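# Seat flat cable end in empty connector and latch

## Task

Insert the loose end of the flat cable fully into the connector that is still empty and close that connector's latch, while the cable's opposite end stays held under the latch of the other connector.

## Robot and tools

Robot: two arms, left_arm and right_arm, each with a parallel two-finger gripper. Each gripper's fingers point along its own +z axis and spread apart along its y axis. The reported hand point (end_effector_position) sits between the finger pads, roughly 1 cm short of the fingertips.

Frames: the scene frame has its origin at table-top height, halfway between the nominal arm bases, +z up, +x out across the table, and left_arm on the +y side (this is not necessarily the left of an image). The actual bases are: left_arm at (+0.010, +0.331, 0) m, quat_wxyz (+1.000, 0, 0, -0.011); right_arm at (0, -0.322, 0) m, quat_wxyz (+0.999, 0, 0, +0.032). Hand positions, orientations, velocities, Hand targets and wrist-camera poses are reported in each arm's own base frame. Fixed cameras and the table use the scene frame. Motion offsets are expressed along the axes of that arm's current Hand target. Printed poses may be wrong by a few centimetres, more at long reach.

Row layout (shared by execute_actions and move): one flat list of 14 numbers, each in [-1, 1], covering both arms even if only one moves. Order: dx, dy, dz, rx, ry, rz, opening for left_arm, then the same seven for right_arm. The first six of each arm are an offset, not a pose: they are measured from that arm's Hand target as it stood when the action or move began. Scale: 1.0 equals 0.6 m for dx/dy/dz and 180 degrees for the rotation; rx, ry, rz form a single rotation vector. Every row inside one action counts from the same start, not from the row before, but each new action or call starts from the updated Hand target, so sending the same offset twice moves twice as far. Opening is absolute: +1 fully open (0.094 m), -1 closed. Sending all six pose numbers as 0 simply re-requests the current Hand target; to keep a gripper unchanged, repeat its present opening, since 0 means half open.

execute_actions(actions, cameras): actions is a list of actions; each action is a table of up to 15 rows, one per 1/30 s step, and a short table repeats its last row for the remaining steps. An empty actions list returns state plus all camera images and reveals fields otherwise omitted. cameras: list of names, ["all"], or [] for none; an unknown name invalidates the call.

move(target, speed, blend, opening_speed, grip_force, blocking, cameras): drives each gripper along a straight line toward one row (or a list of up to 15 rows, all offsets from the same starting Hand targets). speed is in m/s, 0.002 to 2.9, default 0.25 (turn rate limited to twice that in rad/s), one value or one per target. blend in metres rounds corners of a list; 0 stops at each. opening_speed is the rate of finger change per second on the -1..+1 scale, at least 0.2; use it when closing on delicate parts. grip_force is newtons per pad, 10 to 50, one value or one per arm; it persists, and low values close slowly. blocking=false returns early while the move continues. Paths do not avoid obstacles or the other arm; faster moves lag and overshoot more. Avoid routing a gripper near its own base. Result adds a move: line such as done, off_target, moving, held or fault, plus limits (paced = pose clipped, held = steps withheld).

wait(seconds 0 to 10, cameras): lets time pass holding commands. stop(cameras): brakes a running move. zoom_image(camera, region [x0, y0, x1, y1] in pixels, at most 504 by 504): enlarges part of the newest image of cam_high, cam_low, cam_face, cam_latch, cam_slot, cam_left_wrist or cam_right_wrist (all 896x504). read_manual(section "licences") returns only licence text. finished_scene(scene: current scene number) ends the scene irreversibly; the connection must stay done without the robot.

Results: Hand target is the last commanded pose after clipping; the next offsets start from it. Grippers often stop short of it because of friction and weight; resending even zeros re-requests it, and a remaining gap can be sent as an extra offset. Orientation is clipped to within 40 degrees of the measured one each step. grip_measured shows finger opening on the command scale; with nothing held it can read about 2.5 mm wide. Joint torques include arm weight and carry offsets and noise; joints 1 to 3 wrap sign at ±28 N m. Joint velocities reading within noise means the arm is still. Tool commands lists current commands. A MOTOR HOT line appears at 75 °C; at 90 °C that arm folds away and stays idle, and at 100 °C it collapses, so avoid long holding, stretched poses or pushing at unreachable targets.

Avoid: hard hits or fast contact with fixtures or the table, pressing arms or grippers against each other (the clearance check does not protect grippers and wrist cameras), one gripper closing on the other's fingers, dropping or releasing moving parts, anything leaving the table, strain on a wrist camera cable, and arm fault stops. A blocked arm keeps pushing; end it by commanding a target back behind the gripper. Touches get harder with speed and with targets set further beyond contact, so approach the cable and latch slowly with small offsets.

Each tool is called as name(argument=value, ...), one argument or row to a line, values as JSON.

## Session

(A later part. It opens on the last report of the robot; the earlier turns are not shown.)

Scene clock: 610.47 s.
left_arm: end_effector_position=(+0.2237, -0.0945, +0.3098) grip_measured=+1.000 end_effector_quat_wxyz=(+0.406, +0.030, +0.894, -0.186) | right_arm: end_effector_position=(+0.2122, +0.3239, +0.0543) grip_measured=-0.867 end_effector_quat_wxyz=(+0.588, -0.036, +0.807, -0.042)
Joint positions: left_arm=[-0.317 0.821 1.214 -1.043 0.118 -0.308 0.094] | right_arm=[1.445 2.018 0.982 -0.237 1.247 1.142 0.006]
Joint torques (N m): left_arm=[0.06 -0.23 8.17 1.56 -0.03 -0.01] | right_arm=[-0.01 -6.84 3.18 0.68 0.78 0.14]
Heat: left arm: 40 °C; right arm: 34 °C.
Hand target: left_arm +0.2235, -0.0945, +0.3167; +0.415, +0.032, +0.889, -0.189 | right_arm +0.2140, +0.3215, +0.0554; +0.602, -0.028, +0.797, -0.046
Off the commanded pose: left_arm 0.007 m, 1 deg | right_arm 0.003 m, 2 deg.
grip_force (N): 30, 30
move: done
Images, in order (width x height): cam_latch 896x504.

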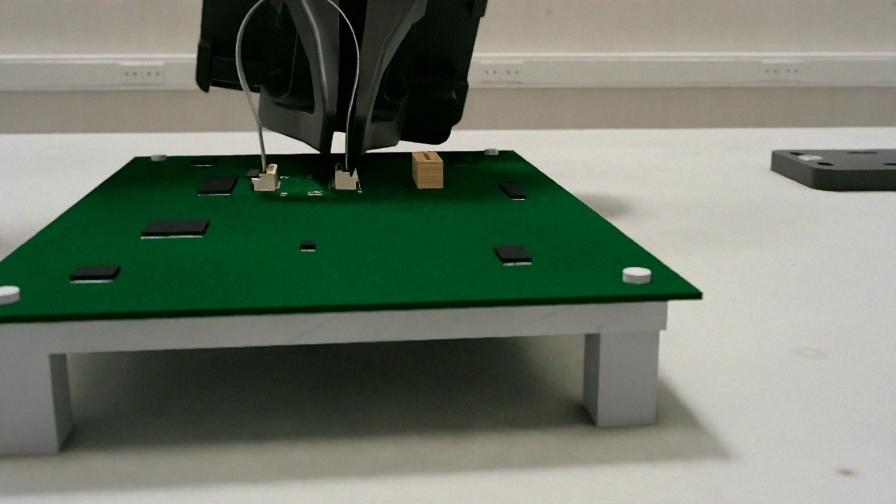

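move(
  target=[0,0,0,0,0,0,1,0.00643,0,0.00183,0,0,0,-0.865],
  speed=0.03,
  cameras=["cam_latch","cam_slot"],
)

zoom_image(
  camera="cam_latch",
  region=[320, 135, 376, 199],
)

zoom_image(
  camera="cam_slot",
  region=[380, 270, 540, 390],
)

Scene clock: 613.43 s.
left_arm: end_effector_position=(+0.2237, -0.0945, +0.3098) grip_measured=+1.000 end_effector_quat_wxyz=(+0.406, +0.030, +0.894, -0.186) | right_arm: end_effector_position=(+0.2126, +0.3236, +0.0532) grip_measured=-0.867 end_effector_quat_wxyz=(+0.591, -0.036, +0.805, -0.045)
Joint positions: left_arm=[-0.317 0.821 1.214 -1.043 0.118 -0.308 0.094] | right_arm=[1.445 2.026 0.982 -0.233 1.254 1.142 0.006]
Joint torques (N m): left_arm=[0.09 -0.16 8.35 1.58 -0.05 0.05] | right_arm=[-0.03 -6.65 2.82 0.76 0.72 0.16]
Heat: left arm: 40 °C; right arm: 34 °C.
Hand target: left_arm +0.2235, -0.0945, +0.3167; +0.415, +0.032, +0.889, -0.189 | right_arm +0.2140, +0.3210, +0.0514; +0.601, -0.028, +0.797, -0.046
Off the commanded pose: left_arm 0.007 m, 1 deg | right_arm 0.003 m, 2 deg.
grip_force (N): 30, 30
move: done
Images, in order (width x height): cam_latch 896x504, cam_slot 896x504.

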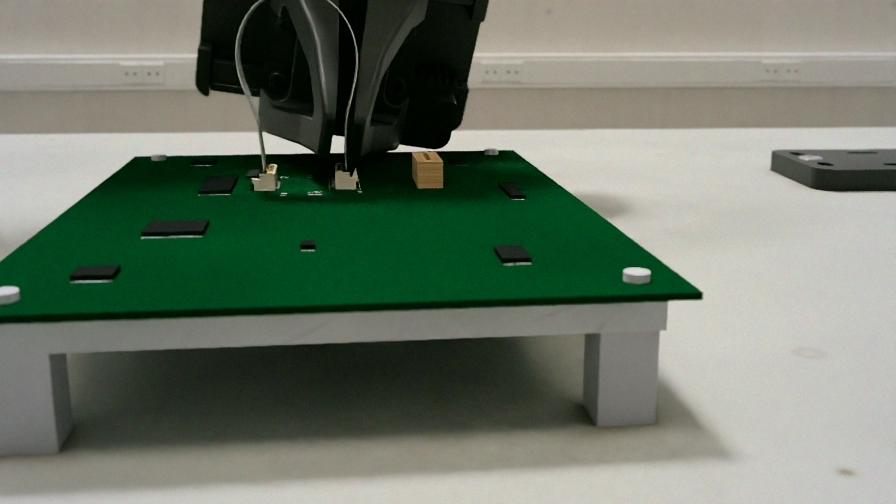

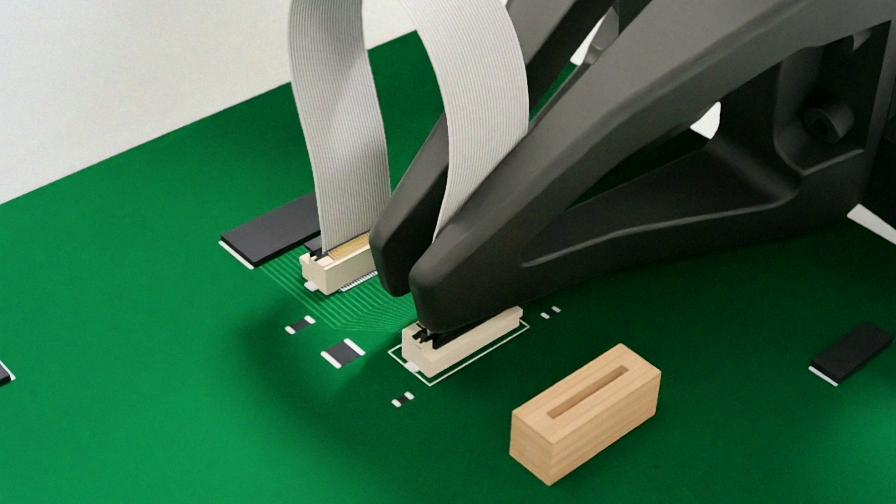

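Scaled by 7.875 from the camera's 896x504 image, which has a finer 1280x720 frame.

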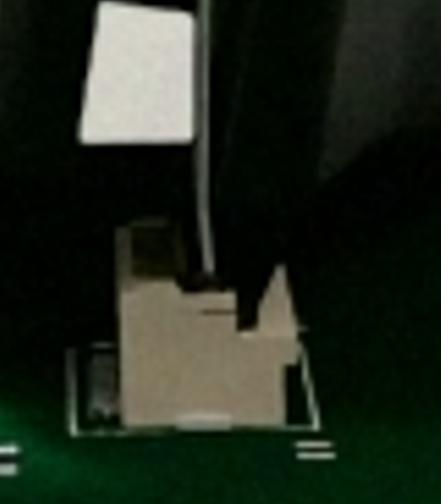

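Scaled by 3.150 from the camera's 896x504 image, which has a finer 1280x720 frame.

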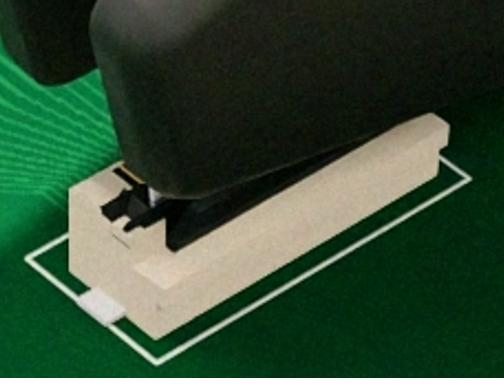

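move(
  target=[0,0,0,0,0,0,1,0.00624,0.00204,0.00176,0,0,0,-0.865],
  speed=0.03,
  cameras=["cam_latch","cam_slot"],
)

zoom_image(
  camera="cam_latch",
  region=[320, 135, 376, 199],
)

zoom_image(
  camera="cam_slot",
  region=[380, 270, 540, 390],
)

Scene clock: 617.27 s.
left_arm: end_effector_position=(+0.2237, -0.0945, +0.3098) grip_measured=+1.000 end_effector_quat_wxyz=(+0.406, +0.030, +0.894, -0.186) | right_arm: end_effector_position=(+0.2133, +0.3238, +0.0528) grip_measured=-0.867 end_effector_quat_wxyz=(+0.596, -0.033, +0.801, -0.045)
Joint positions: left_arm=[-0.317 0.821 1.214 -1.043 0.118 -0.308 0.094] | right_arm=[1.445 2.035 0.982 -0.22 1.267 1.142 0.006]
Joint torques (N m): left_arm=[0.12 -0.18 8.28 1.58 -0.01 0.01] | right_arm=[-0.03 -6.3 2.86 0.76 0.61 0.16]
Heat: left arm: 40 °C; right arm: 33 °C.
Hand target: left_arm +0.2235, -0.0945, +0.3167; +0.415, +0.032, +0.889, -0.189 | right_arm +0.2140, +0.3218, +0.0474; +0.602, -0.028, +0.797, -0.046
Off the commanded pose: left_arm 0.007 m, 1 deg | right_arm 0.006 m, 1 deg.
grip_force (N): 30, 30
move: done
Images, in order (width x height): cam_latch 896x504, cam_slot 896x504.

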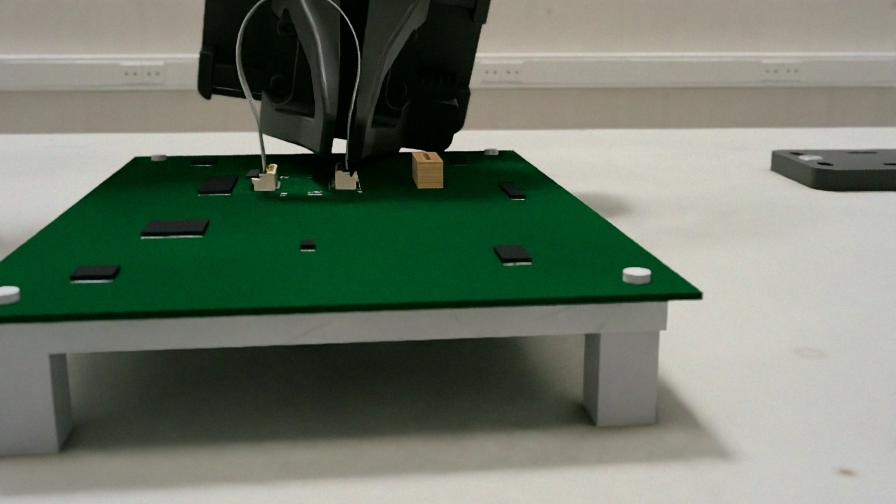

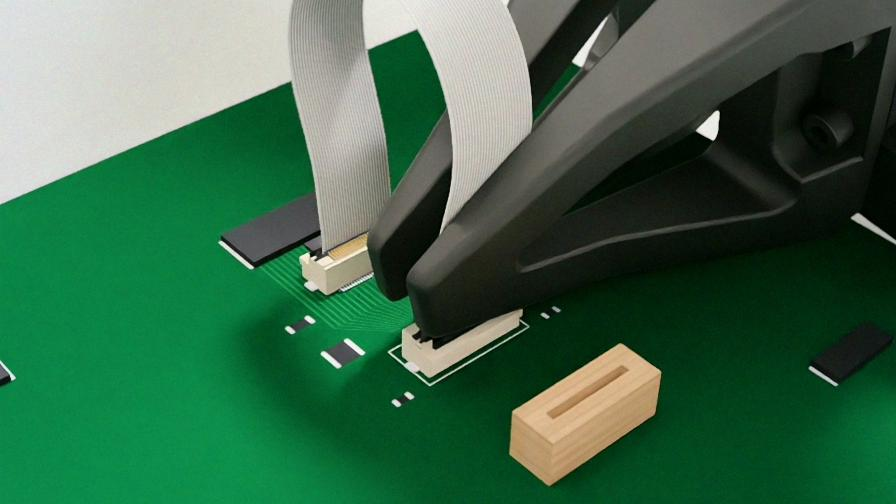

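Scaled by 7.875 from the camera's 896x504 image, which has a finer 1280x720 frame.

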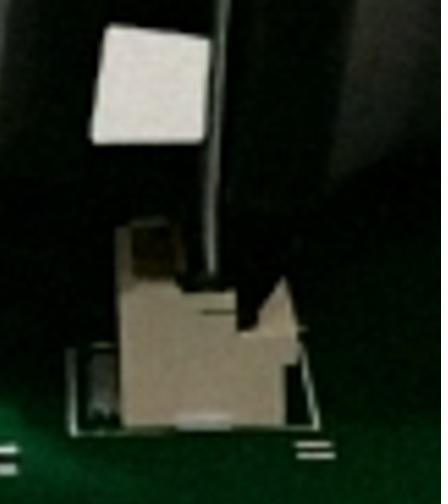

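Scaled by 3.150 from the camera's 896x504 image, which has a finer 1280x720 frame.

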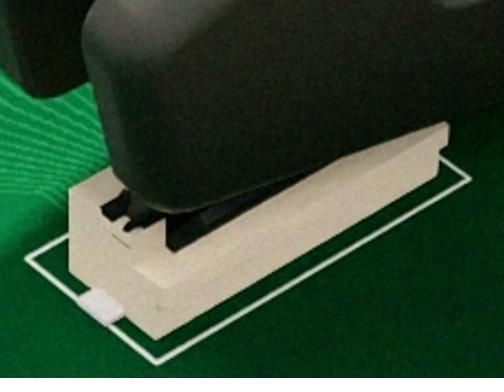

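move(
  target=[0,0,0,0,0,0,1,0.00477,0.0012,0.00133,0,0,0,-0.865],
  speed=0.03,
  cameras=["cam_latch","cam_slot"],
)

zoom_image(
  camera="cam_latch",
  region=[320, 135, 376, 199],
)

zoom_image(
  camera="cam_slot",
  region=[380, 270, 540, 390],
)

Scene clock: 619.70 s.
left_arm: end_effector_position=(+0.2237, -0.0945, +0.3098) grip_measured=+1.000 end_effector_quat_wxyz=(+0.406, +0.030, +0.894, -0.186) | right_arm: end_effector_position=(+0.2132, +0.3238, +0.0530) grip_measured=-0.867 end_effector_quat_wxyz=(+0.599, -0.033, +0.799, -0.045)
Joint positions: left_arm=[-0.317 0.821 1.214 -1.043 0.118 -0.308 0.094] | right_arm=[1.447 2.039 0.982 -0.217 1.275 1.144 0.006]
Joint torques (N m): left_arm=[-0.06 -0.2 8.28 1.61 0 0.01] | right_arm=[-0.13 -5.85 2.85 0.8 0.54 0.16]
Heat: left arm: 40 °C; right arm: 33 °C.
Hand target: left_arm +0.2235, -0.0945, +0.3167; +0.415, +0.032, +0.889, -0.189 | right_arm +0.2139, +0.3222, +0.0443; +0.601, -0.028, +0.797, -0.046
Off the commanded pose: left_arm 0.007 m, 1 deg | right_arm 0.009 m, 1 deg.
grip_force (N): 30, 30
move: done
Images, in order (width x height): cam_latch 896x504, cam_slot 896x504.

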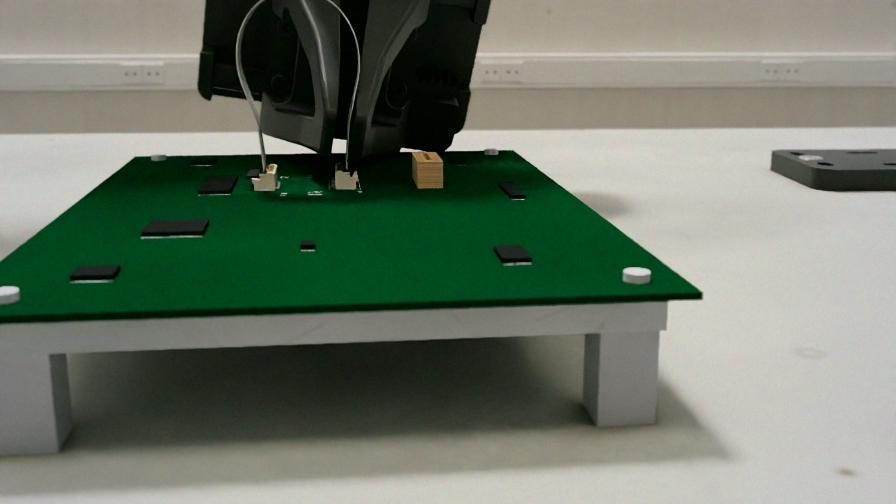

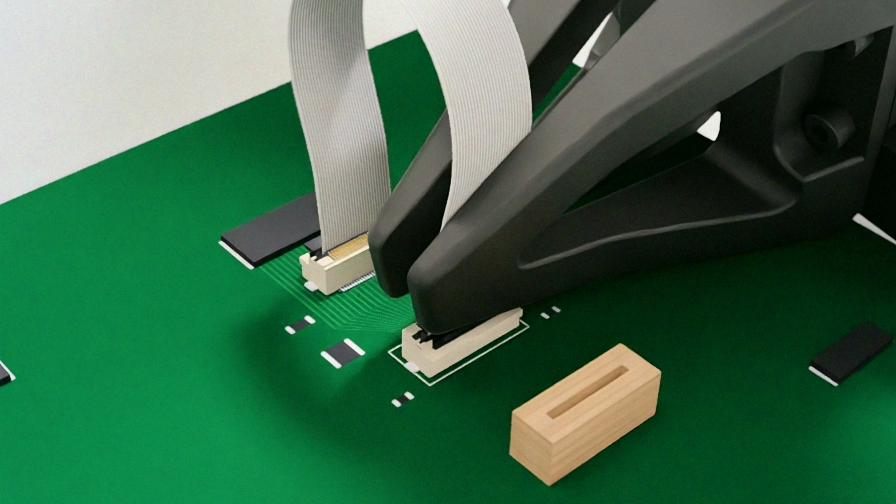

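Scaled by 7.875 from the camera's 896x504 image, which has a finer 1280x720 frame.

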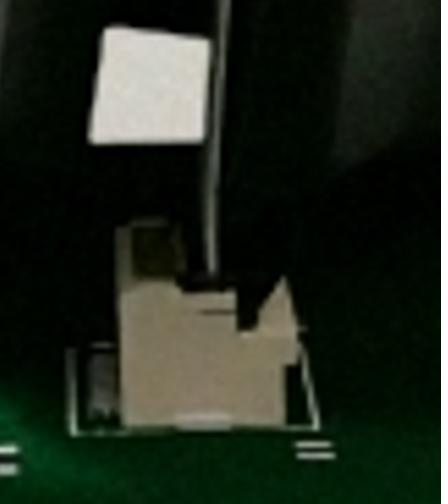

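Scaled by 3.150 from the camera's 896x504 image, which has a finer 1280x720 frame.

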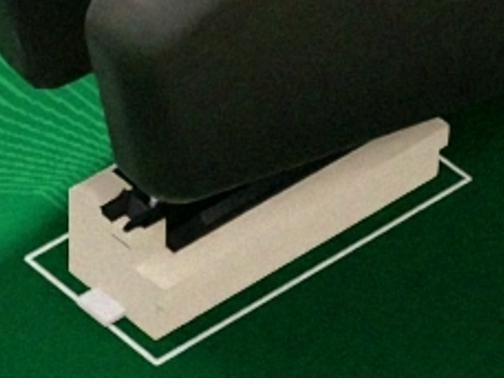

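move(
  target=[0,0,0,0,0,0,1,0.00637,0.0012,0.00177,0,0,0,-0.865],
  speed=0.03,
  cameras=["cam_latch","cam_slot","cam_face"],
)

zoom_image(
  camera="cam_latch",
  region=[320, 135, 376, 199],
)

zoom_image(
  camera="cam_slot",
  region=[380, 270, 540, 390],
)

zoom_image(
  camera="cam_face",
  region=[430, 170, 530, 250],
)

Scene clock: 622.77 s.
left_arm: end_effector_position=(+0.2237, -0.0945, +0.3098) grip_measured=+1.000 end_effector_quat_wxyz=(+0.406, +0.030, +0.894, -0.186) | right_arm: end_effector_position=(+0.2129, +0.3240, +0.0538) grip_measured=-0.867 end_effector_quat_wxyz=(+0.605, -0.031, +0.794, -0.046)
Joint positions: left_arm=[-0.317 0.821 1.214 -1.043 0.118 -0.308 0.094] | right_arm=[1.45 2.045 0.982 -0.209 1.291 1.147 0.006]
Joint torques (N m): left_arm=[0.1 -0.12 8.29 1.6 0.01 0.02] | right_arm=[-0.39 -5.48 2.78 0.83 0.43 0.16]
Heat: left arm: 40 °C; right arm: 33 °C.
Hand target: left_arm +0.2235, -0.0945, +0.3167; +0.415, +0.032, +0.889, -0.189 | right_arm +0.2140, +0.3225, +0.0404; +0.602, -0.028, +0.797, -0.046
Off the commanded pose: left_arm 0.007 m, 1 deg | right_arm 0.014 m, 1 deg.
grip_force (N): 30, 30
move: off_target (right_arm)
Images, in order (width x height): cam_face 896x504, cam_latch 896x504, cam_slot 896x504.

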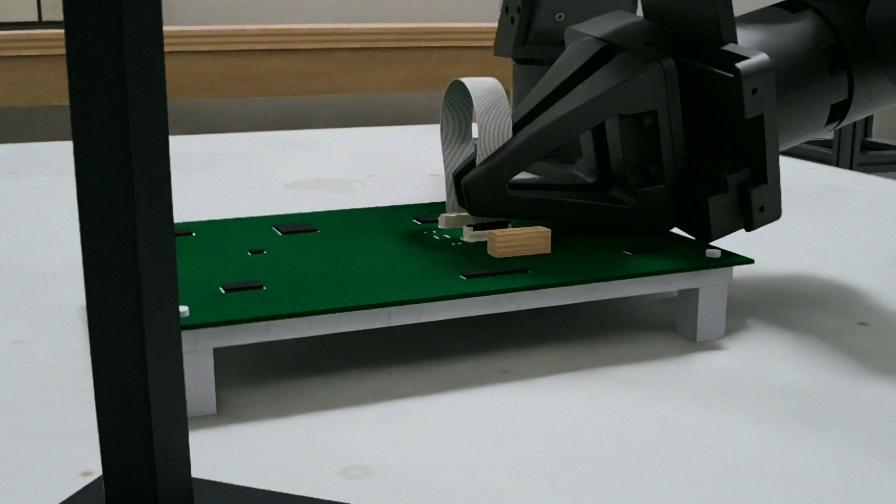

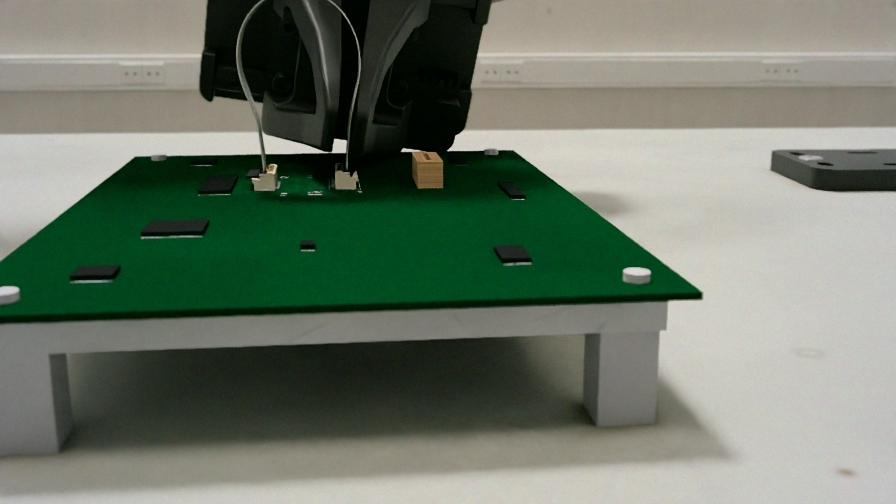

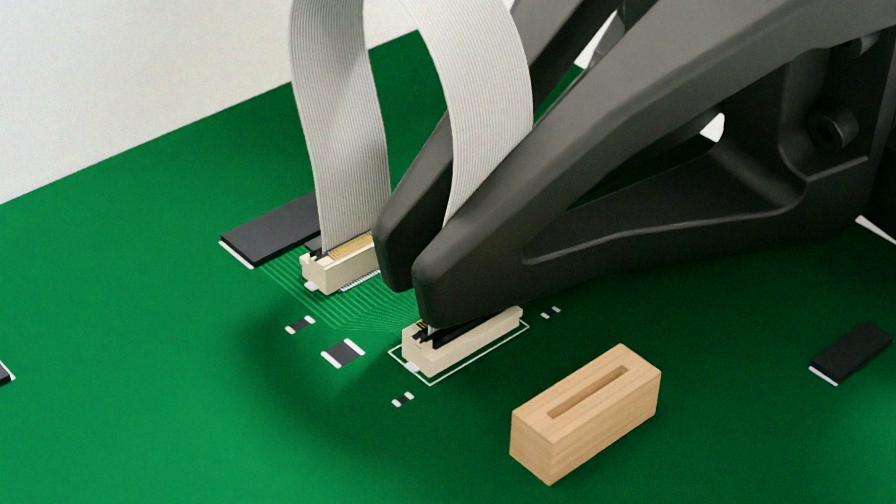

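Scaled by 7.875 from the camera's 896x504 image, which has a finer 1280x720 frame.

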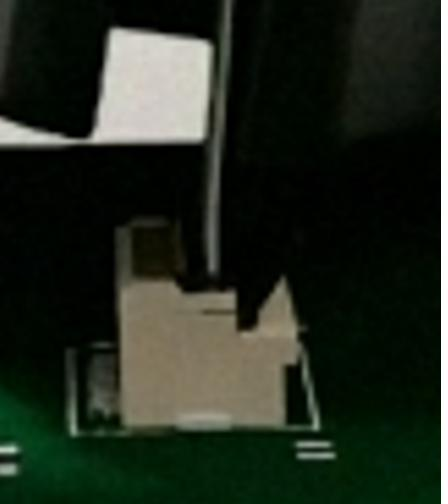

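Scaled by 3.150 from the camera's 896x504 image, which has a finer 1280x720 frame.

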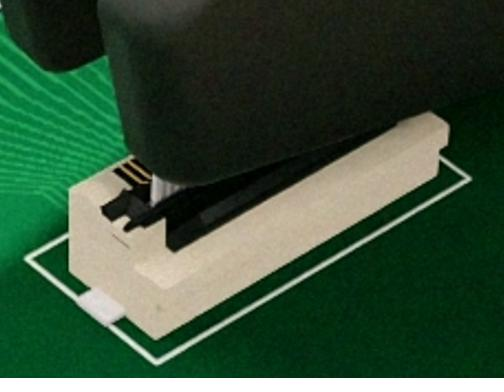

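Scaled by 5.040 from the camera's 896x504 image, which has a finer 1280x720 frame.

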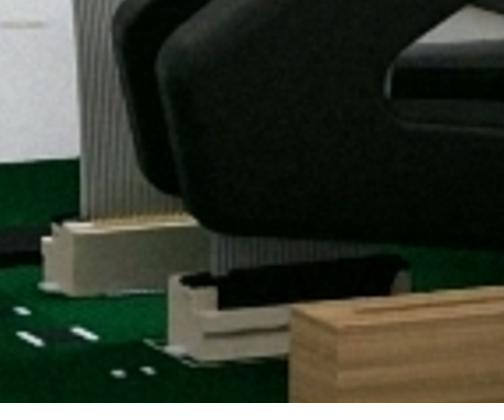

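zoom_image(
  camera="cam_face",
  region=[600, 180, 780, 280],
)

Scaled by 2.800 from the camera's 896x504 image, which has a finer 1280x720 frame.

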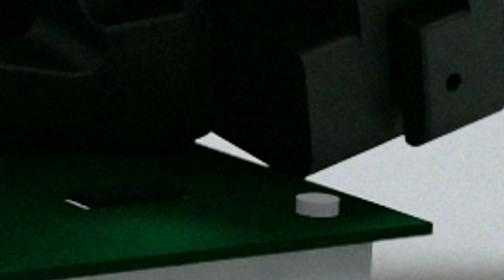

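move(
  target=[
    [0,0,0,0,0,0,1,-0.0191,-0.0021,-0.0054,0,0,0,-0.82],
    [0,0,0,0,0,0,1,-0.0287,-0.0032,-0.0082,0,0.0244,0.028,-0.82],
  ],
  speed=0.03,
  blend=0.002,
  opening_speed=0.3,
  cameras=["cam_latch","cam_slot","cam_face"],
)

zoom_image(
  camera="cam_latch",
  region=[320, 135, 376, 199],
)

zoom_image(
  camera="cam_slot",
  region=[380, 270, 540, 390],
)

zoom_image(
  camera="cam_face",
  region=[430, 170, 530, 250],
)

Scene clock: 635.63 s.
left_arm: end_effector_position=(+0.2237, -0.0945, +0.3098) grip_measured=+1.000 end_effector_quat_wxyz=(+0.406, +0.030, +0.894, -0.186) | right_arm: end_effector_position=(+0.2121, +0.3223, +0.0516) grip_measured=-0.822 end_effector_quat_wxyz=(+0.579, -0.002, +0.815, -0.027)
Joint positions: left_arm=[-0.317 0.821 1.214 -1.043 0.118 -0.308 0.094] | right_arm=[1.441 2.025 1.008 -0.313 1.225 1.265 0.008]
Joint torques (N m): left_arm=[0.05 -0.23 8.27 1.58 0.01 0.02] | right_arm=[-0.69 -9.84 4.21 0.26 0.34 0.15]
Heat: left arm: 40 °C; right arm: 34 °C.
Hand target: left_arm +0.2235, -0.0945, +0.3167; +0.415, +0.032, +0.889, -0.189 | right_arm +0.2139, +0.3226, +0.0584; +0.572, +0.009, +0.820, -0.021
Off the commanded pose: left_arm 0.007 m, 1 deg | right_arm 0.007 m, 2 deg.
grip_force (N): 30, 30
move: done; blend cut to 0 m at target 1
Images, in order (width x height): cam_face 896x504, cam_latch 896x504, cam_slot 896x504.

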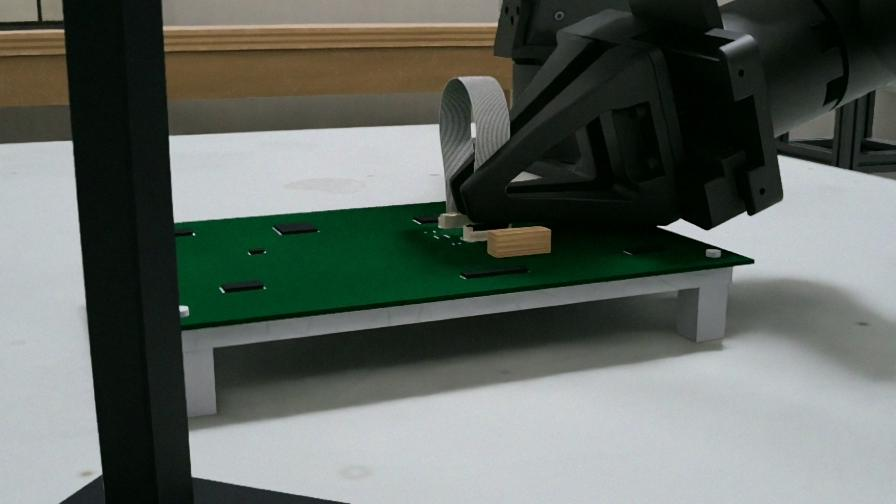

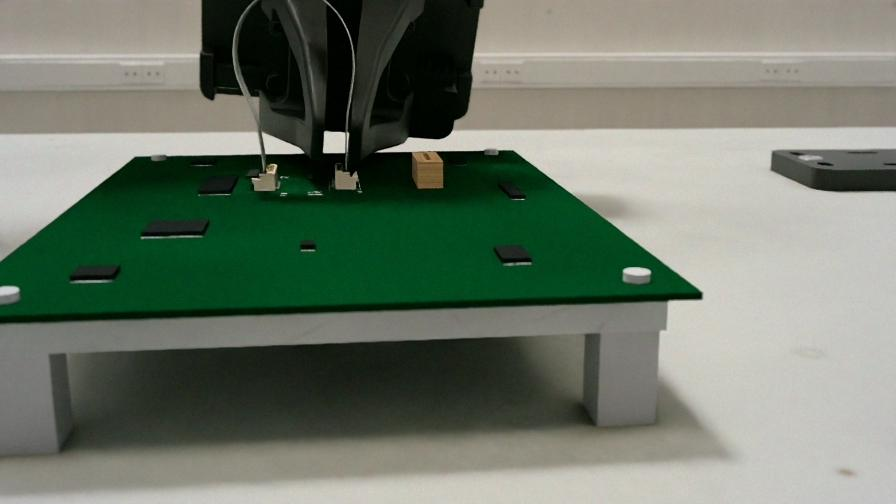

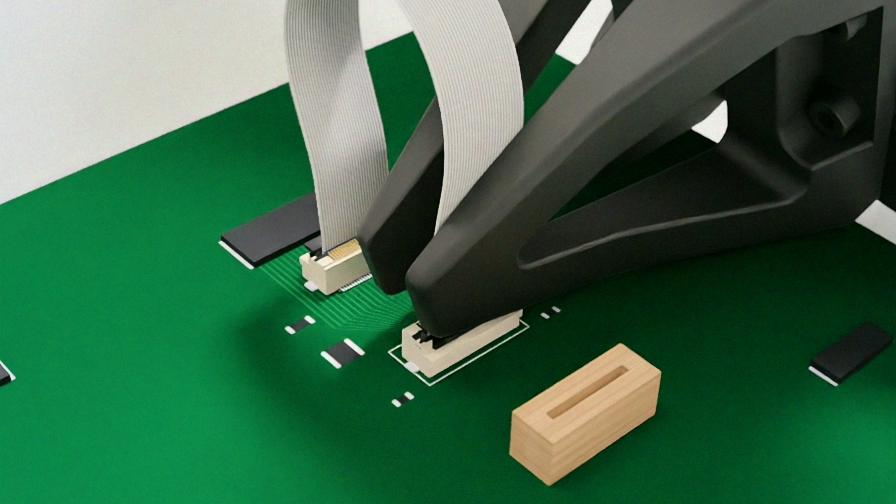

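Scaled by 7.875 from the camera's 896x504 image, which has a finer 1280x720 frame.

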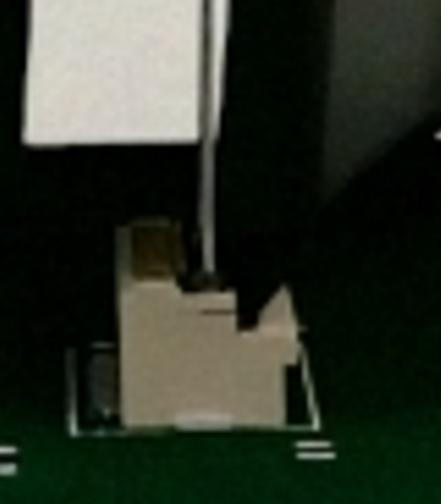

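Scaled by 3.150 from the camera's 896x504 image, which has a finer 1280x720 frame.

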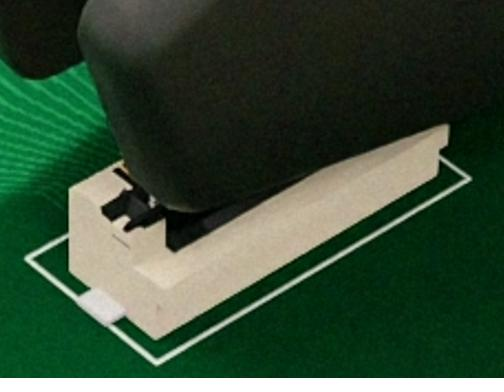

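Scaled by 5.040 from the camera's 896x504 image, which has a finer 1280x720 frame.

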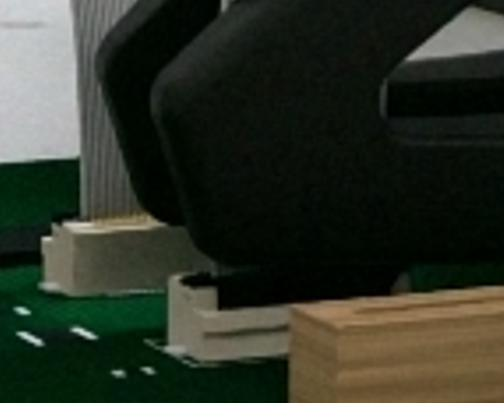

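move(
  target=[0,0,0,0,0,0,1,-0.0002,0.0025,-0.0044,0,0,0,-0.82],
  speed=0.03,
  cameras=["cam_latch","cam_slot","cam_face"],
)

zoom_image(
  camera="cam_latch",
  region=[320, 135, 376, 199],
)

zoom_image(
  camera="cam_slot",
  region=[380, 270, 540, 390],
)

zoom_image(
  camera="cam_face",
  region=[430, 170, 530, 250],
)

Scene clock: 638.70 s.
left_arm: end_effector_position=(+0.2237, -0.0945, +0.3098) grip_measured=+1.000 end_effector_quat_wxyz=(+0.406, +0.030, +0.894, -0.186) | right_arm: end_effector_position=(+0.2115, +0.3223, +0.0516) grip_measured=-0.822 end_effector_quat_wxyz=(+0.574, +0.000, +0.819, -0.028)
Joint positions: left_arm=[-0.317 0.821 1.214 -1.043 0.118 -0.308 0.094] | right_arm=[1.441 2.025 1.021 -0.347 1.215 1.288 0.008]
Joint torques (N m): left_arm=[0.09 -0.28 8.29 1.58 -0.01 0.06] | right_arm=[-0.05 -9.46 4.42 0.25 0.43 0.15]
Heat: left arm: 40 °C; right arm: 34 °C.
Hand target: left_arm +0.2235, -0.0945, +0.3167; +0.415, +0.032, +0.889, -0.189 | right_arm +0.2115, +0.3242, +0.0593; +0.572, +0.009, +0.820, -0.021
Off the commanded pose: left_arm 0.007 m, 1 deg | right_arm 0.008 m, 1 deg.
grip_force (N): 30, 30
move: done
Images, in order (width x height): cam_face 896x504, cam_latch 896x504, cam_slot 896x504.

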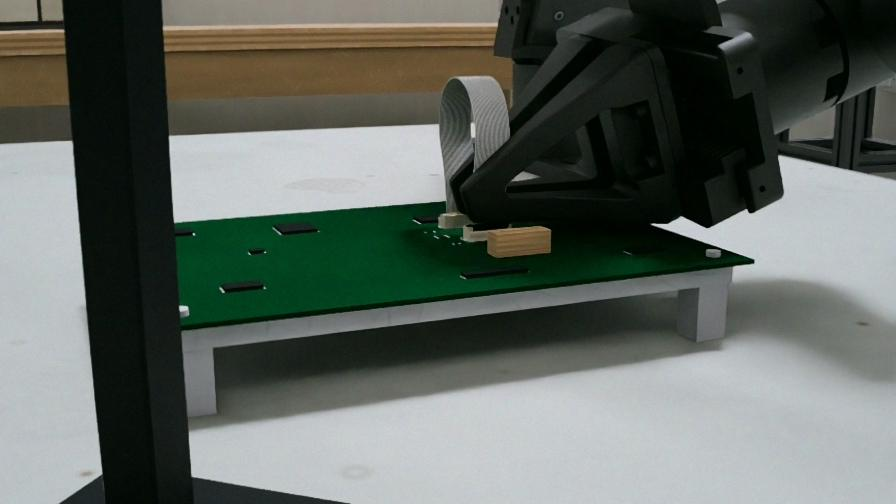

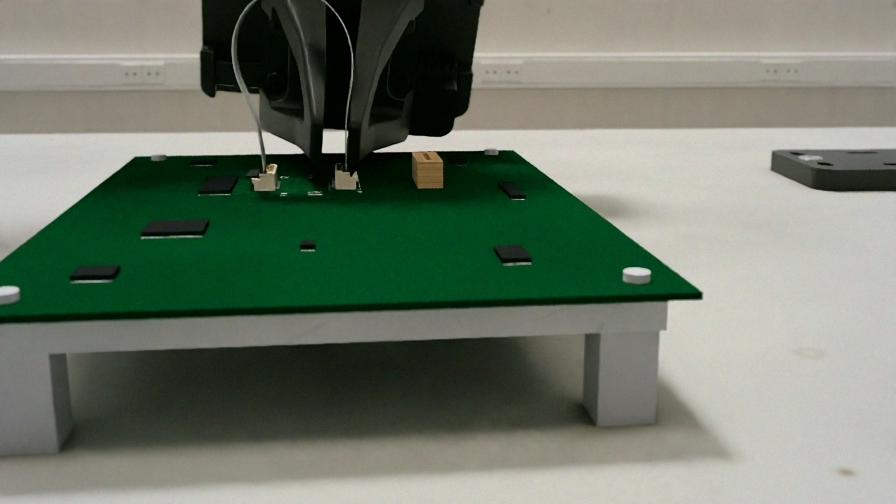

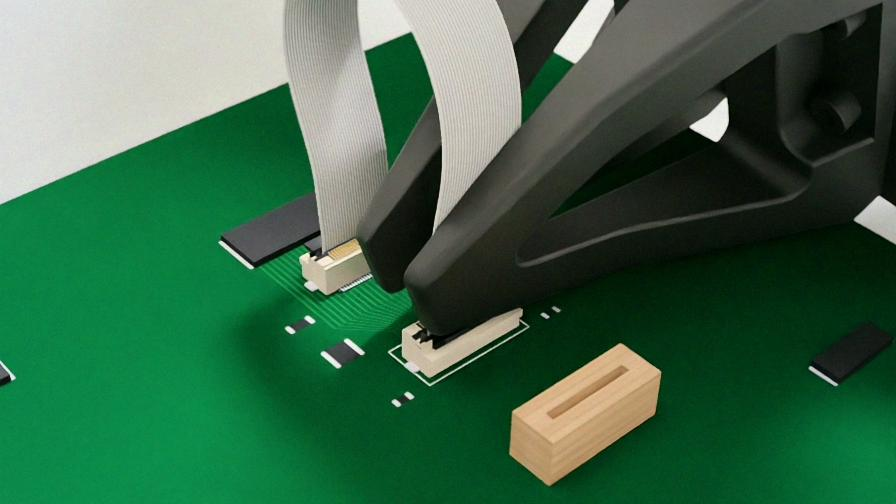

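Scaled by 7.875 from the camera's 896x504 image, which has a finer 1280x720 frame.

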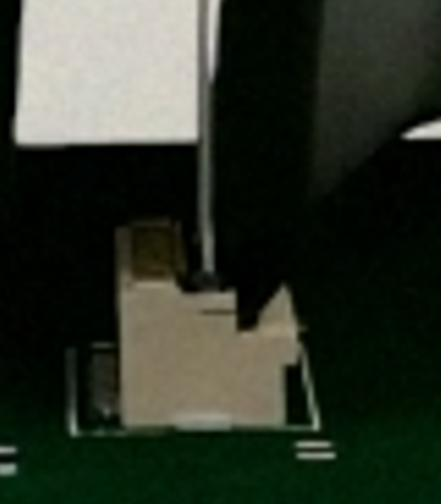

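Scaled by 3.150 from the camera's 896x504 image, which has a finer 1280x720 frame.

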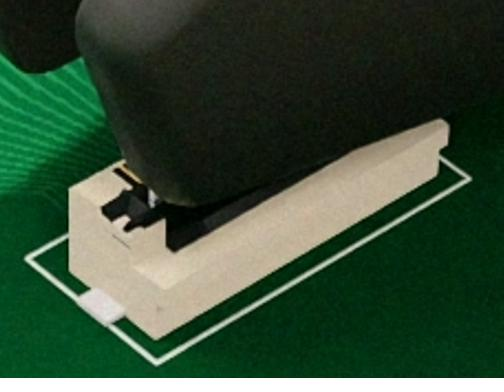

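Scaled by 5.040 from the camera's 896x504 image, which has a finer 1280x720 frame.

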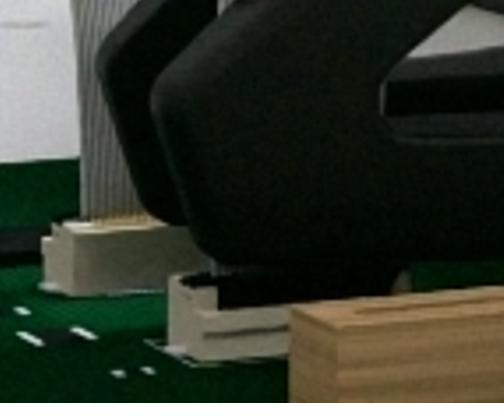

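move(
  target=[0,0,0,0,0,0,1,0.0109,0.0016,0.0040,0,0,0,-0.82],
  speed=0.03,
  cameras=["cam_latch","cam_slot","cam_face"],
)

zoom_image(
  camera="cam_latch",
  region=[320, 135, 376, 199],
)

zoom_image(
  camera="cam_slot",
  region=[380, 270, 540, 390],
)

zoom_image(
  camera="cam_face",
  region=[430, 170, 530, 250],
)

Scene clock: 641.43 s.
left_arm: end_effector_position=(+0.2237, -0.0945, +0.3098) grip_measured=+1.000 end_effector_quat_wxyz=(+0.406, +0.030, +0.894, -0.186) | right_arm: end_effector_position=(+0.2115, +0.3223, +0.0516) grip_measured=-0.822 end_effector_quat_wxyz=(+0.574, +0.001, +0.819, -0.027)
Joint positions: left_arm=[-0.317 0.821 1.214 -1.043 0.118 -0.308 0.094] | right_arm=[1.441 2.025 1.021 -0.347 1.215 1.291 0.008]
Joint torques (N m): left_arm=[0.09 -0.2 8.25 1.58 0 -0.01] | right_arm=[-0.02 -7.83 4.31 0.44 0.43 0.16]
Heat: left arm: 40 °C; right arm: 34 °C.
Hand target: left_arm +0.2235, -0.0945, +0.3167; +0.415, +0.032, +0.889, -0.189 | right_arm +0.2115, +0.3250, +0.0524; +0.572, +0.009, +0.820, -0.021
Off the commanded pose: left_arm 0.007 m, 1 deg | right_arm 0.003 m, 1 deg.
grip_force (N): 30, 30
move: done
Images, in order (width x height): cam_face 896x504, cam_latch 896x504, cam_slot 896x504.

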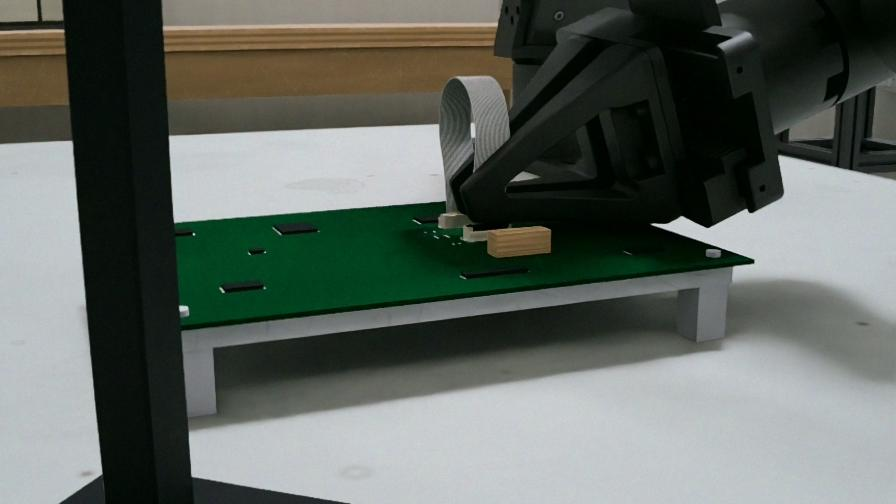

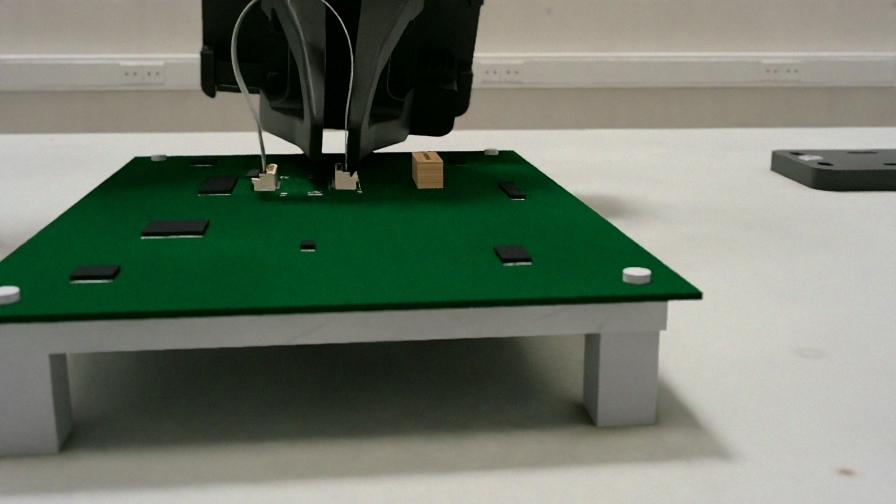

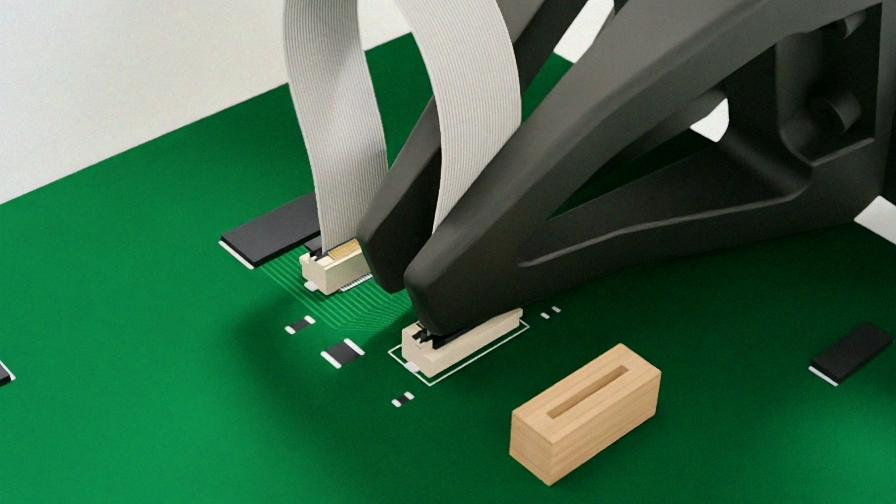

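Scaled by 7.875 from the camera's 896x504 image, which has a finer 1280x720 frame.

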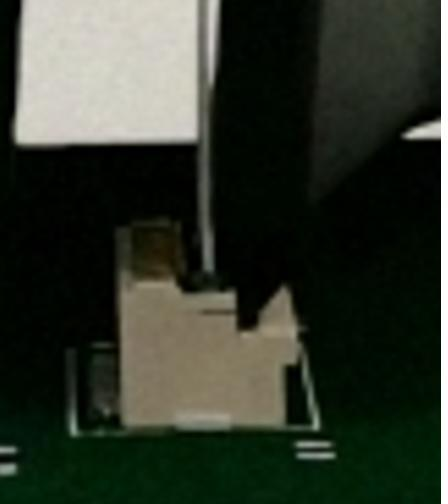

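Scaled by 3.150 from the camera's 896x504 image, which has a finer 1280x720 frame.

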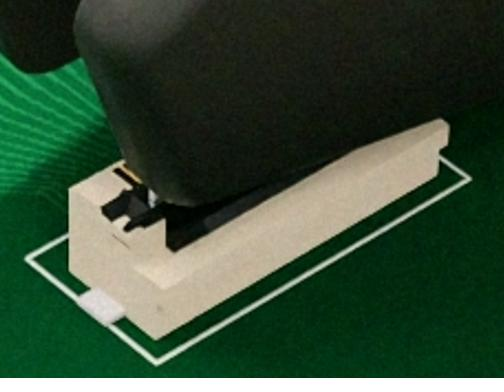

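Scaled by 5.040 from the camera's 896x504 image, which has a finer 1280x720 frame.

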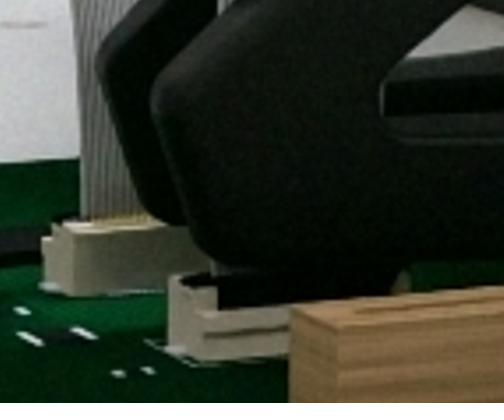

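move(
  target=[0,0,0,0,0,0,1,0.0078,0.0009,0.0029,0,0,0,-0.82],
  speed=0.03,
  cameras=["cam_latch","cam_slot","cam_face"],
)

zoom_image(
  camera="cam_latch",
  region=[320, 135, 376, 199],
)

zoom_image(
  camera="cam_face",
  region=[430, 170, 530, 250],
)

Scene clock: 643.37 s.
left_arm: end_effector_position=(+0.2237, -0.0945, +0.3098) grip_measured=+1.000 end_effector_quat_wxyz=(+0.406, +0.030, +0.894, -0.186) | right_arm: end_effector_position=(+0.2115, +0.3223, +0.0516) grip_measured=-0.822 end_effector_quat_wxyz=(+0.574, +0.002, +0.819, -0.027)
Joint positions: left_arm=[-0.317 0.821 1.214 -1.043 0.118 -0.308 0.094] | right_arm=[1.441 2.025 1.021 -0.347 1.215 1.293 0.008]
Joint torques (N m): left_arm=[-0.03 -0.25 8.25 1.58 -0.04 0.06] | right_arm=[0.02 -6.78 4.11 0.59 0.44 0.15]
Heat: left arm: 40 °C; right arm: 34 °C.
Hand target: left_arm +0.2235, -0.0945, +0.3167; +0.415, +0.032, +0.889, -0.189 | right_arm +0.2116, +0.3254, +0.0474; +0.572, +0.009, +0.820, -0.021
Off the commanded pose: left_arm 0.007 m, 1 deg | right_arm 0.005 m, 1 deg.
grip_force (N): 30, 30
move: done
Images, in order (width x height): cam_face 896x504, cam_latch 896x504, cam_slot 896x504.

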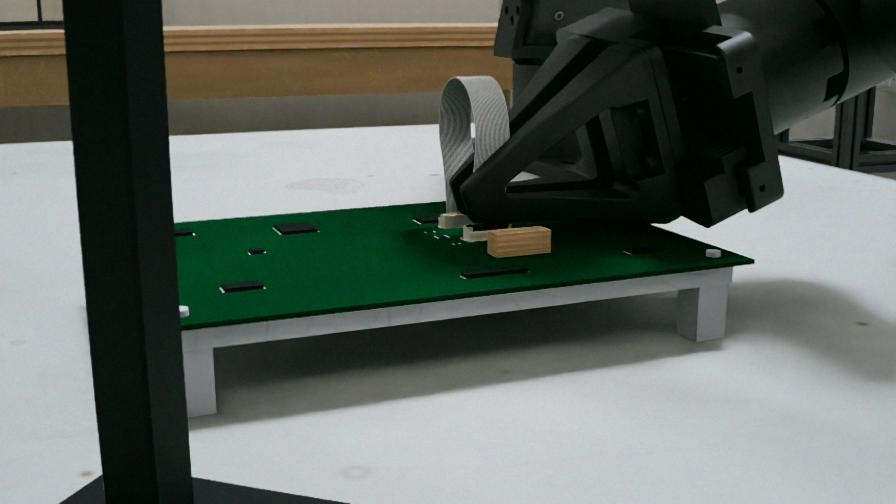

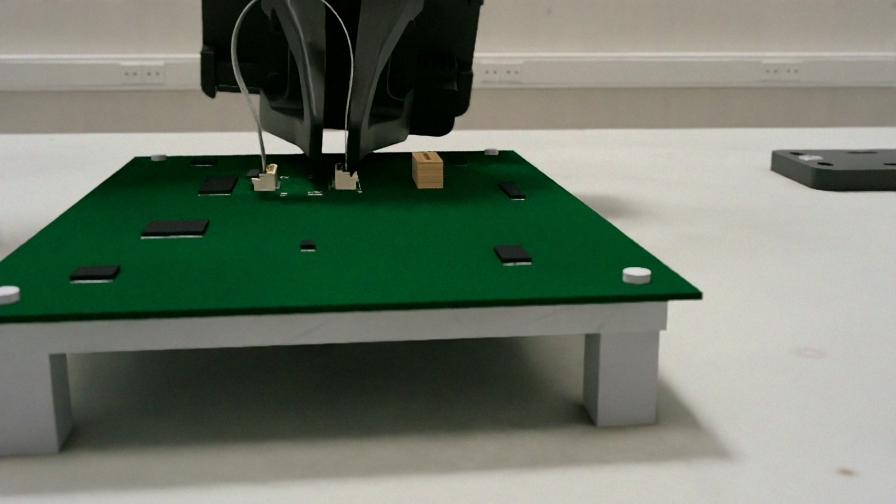

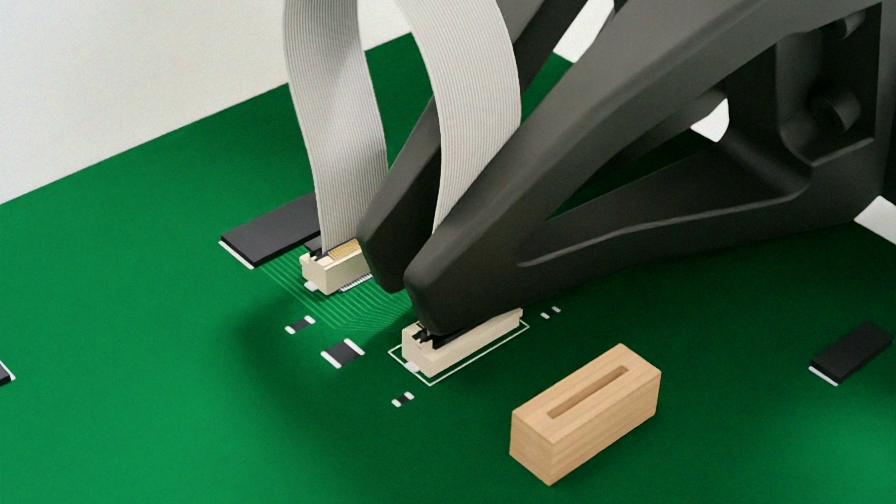

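Scaled by 7.875 from the camera's 896x504 image, which has a finer 1280x720 frame.

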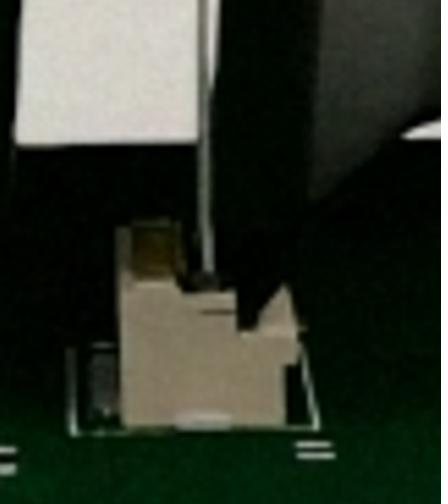

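Scaled by 5.040 from the camera's 896x504 image, which has a finer 1280x720 frame.

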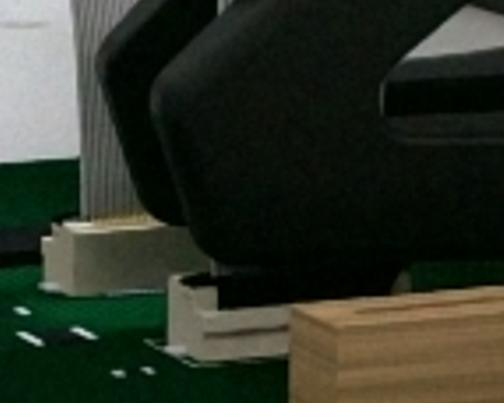

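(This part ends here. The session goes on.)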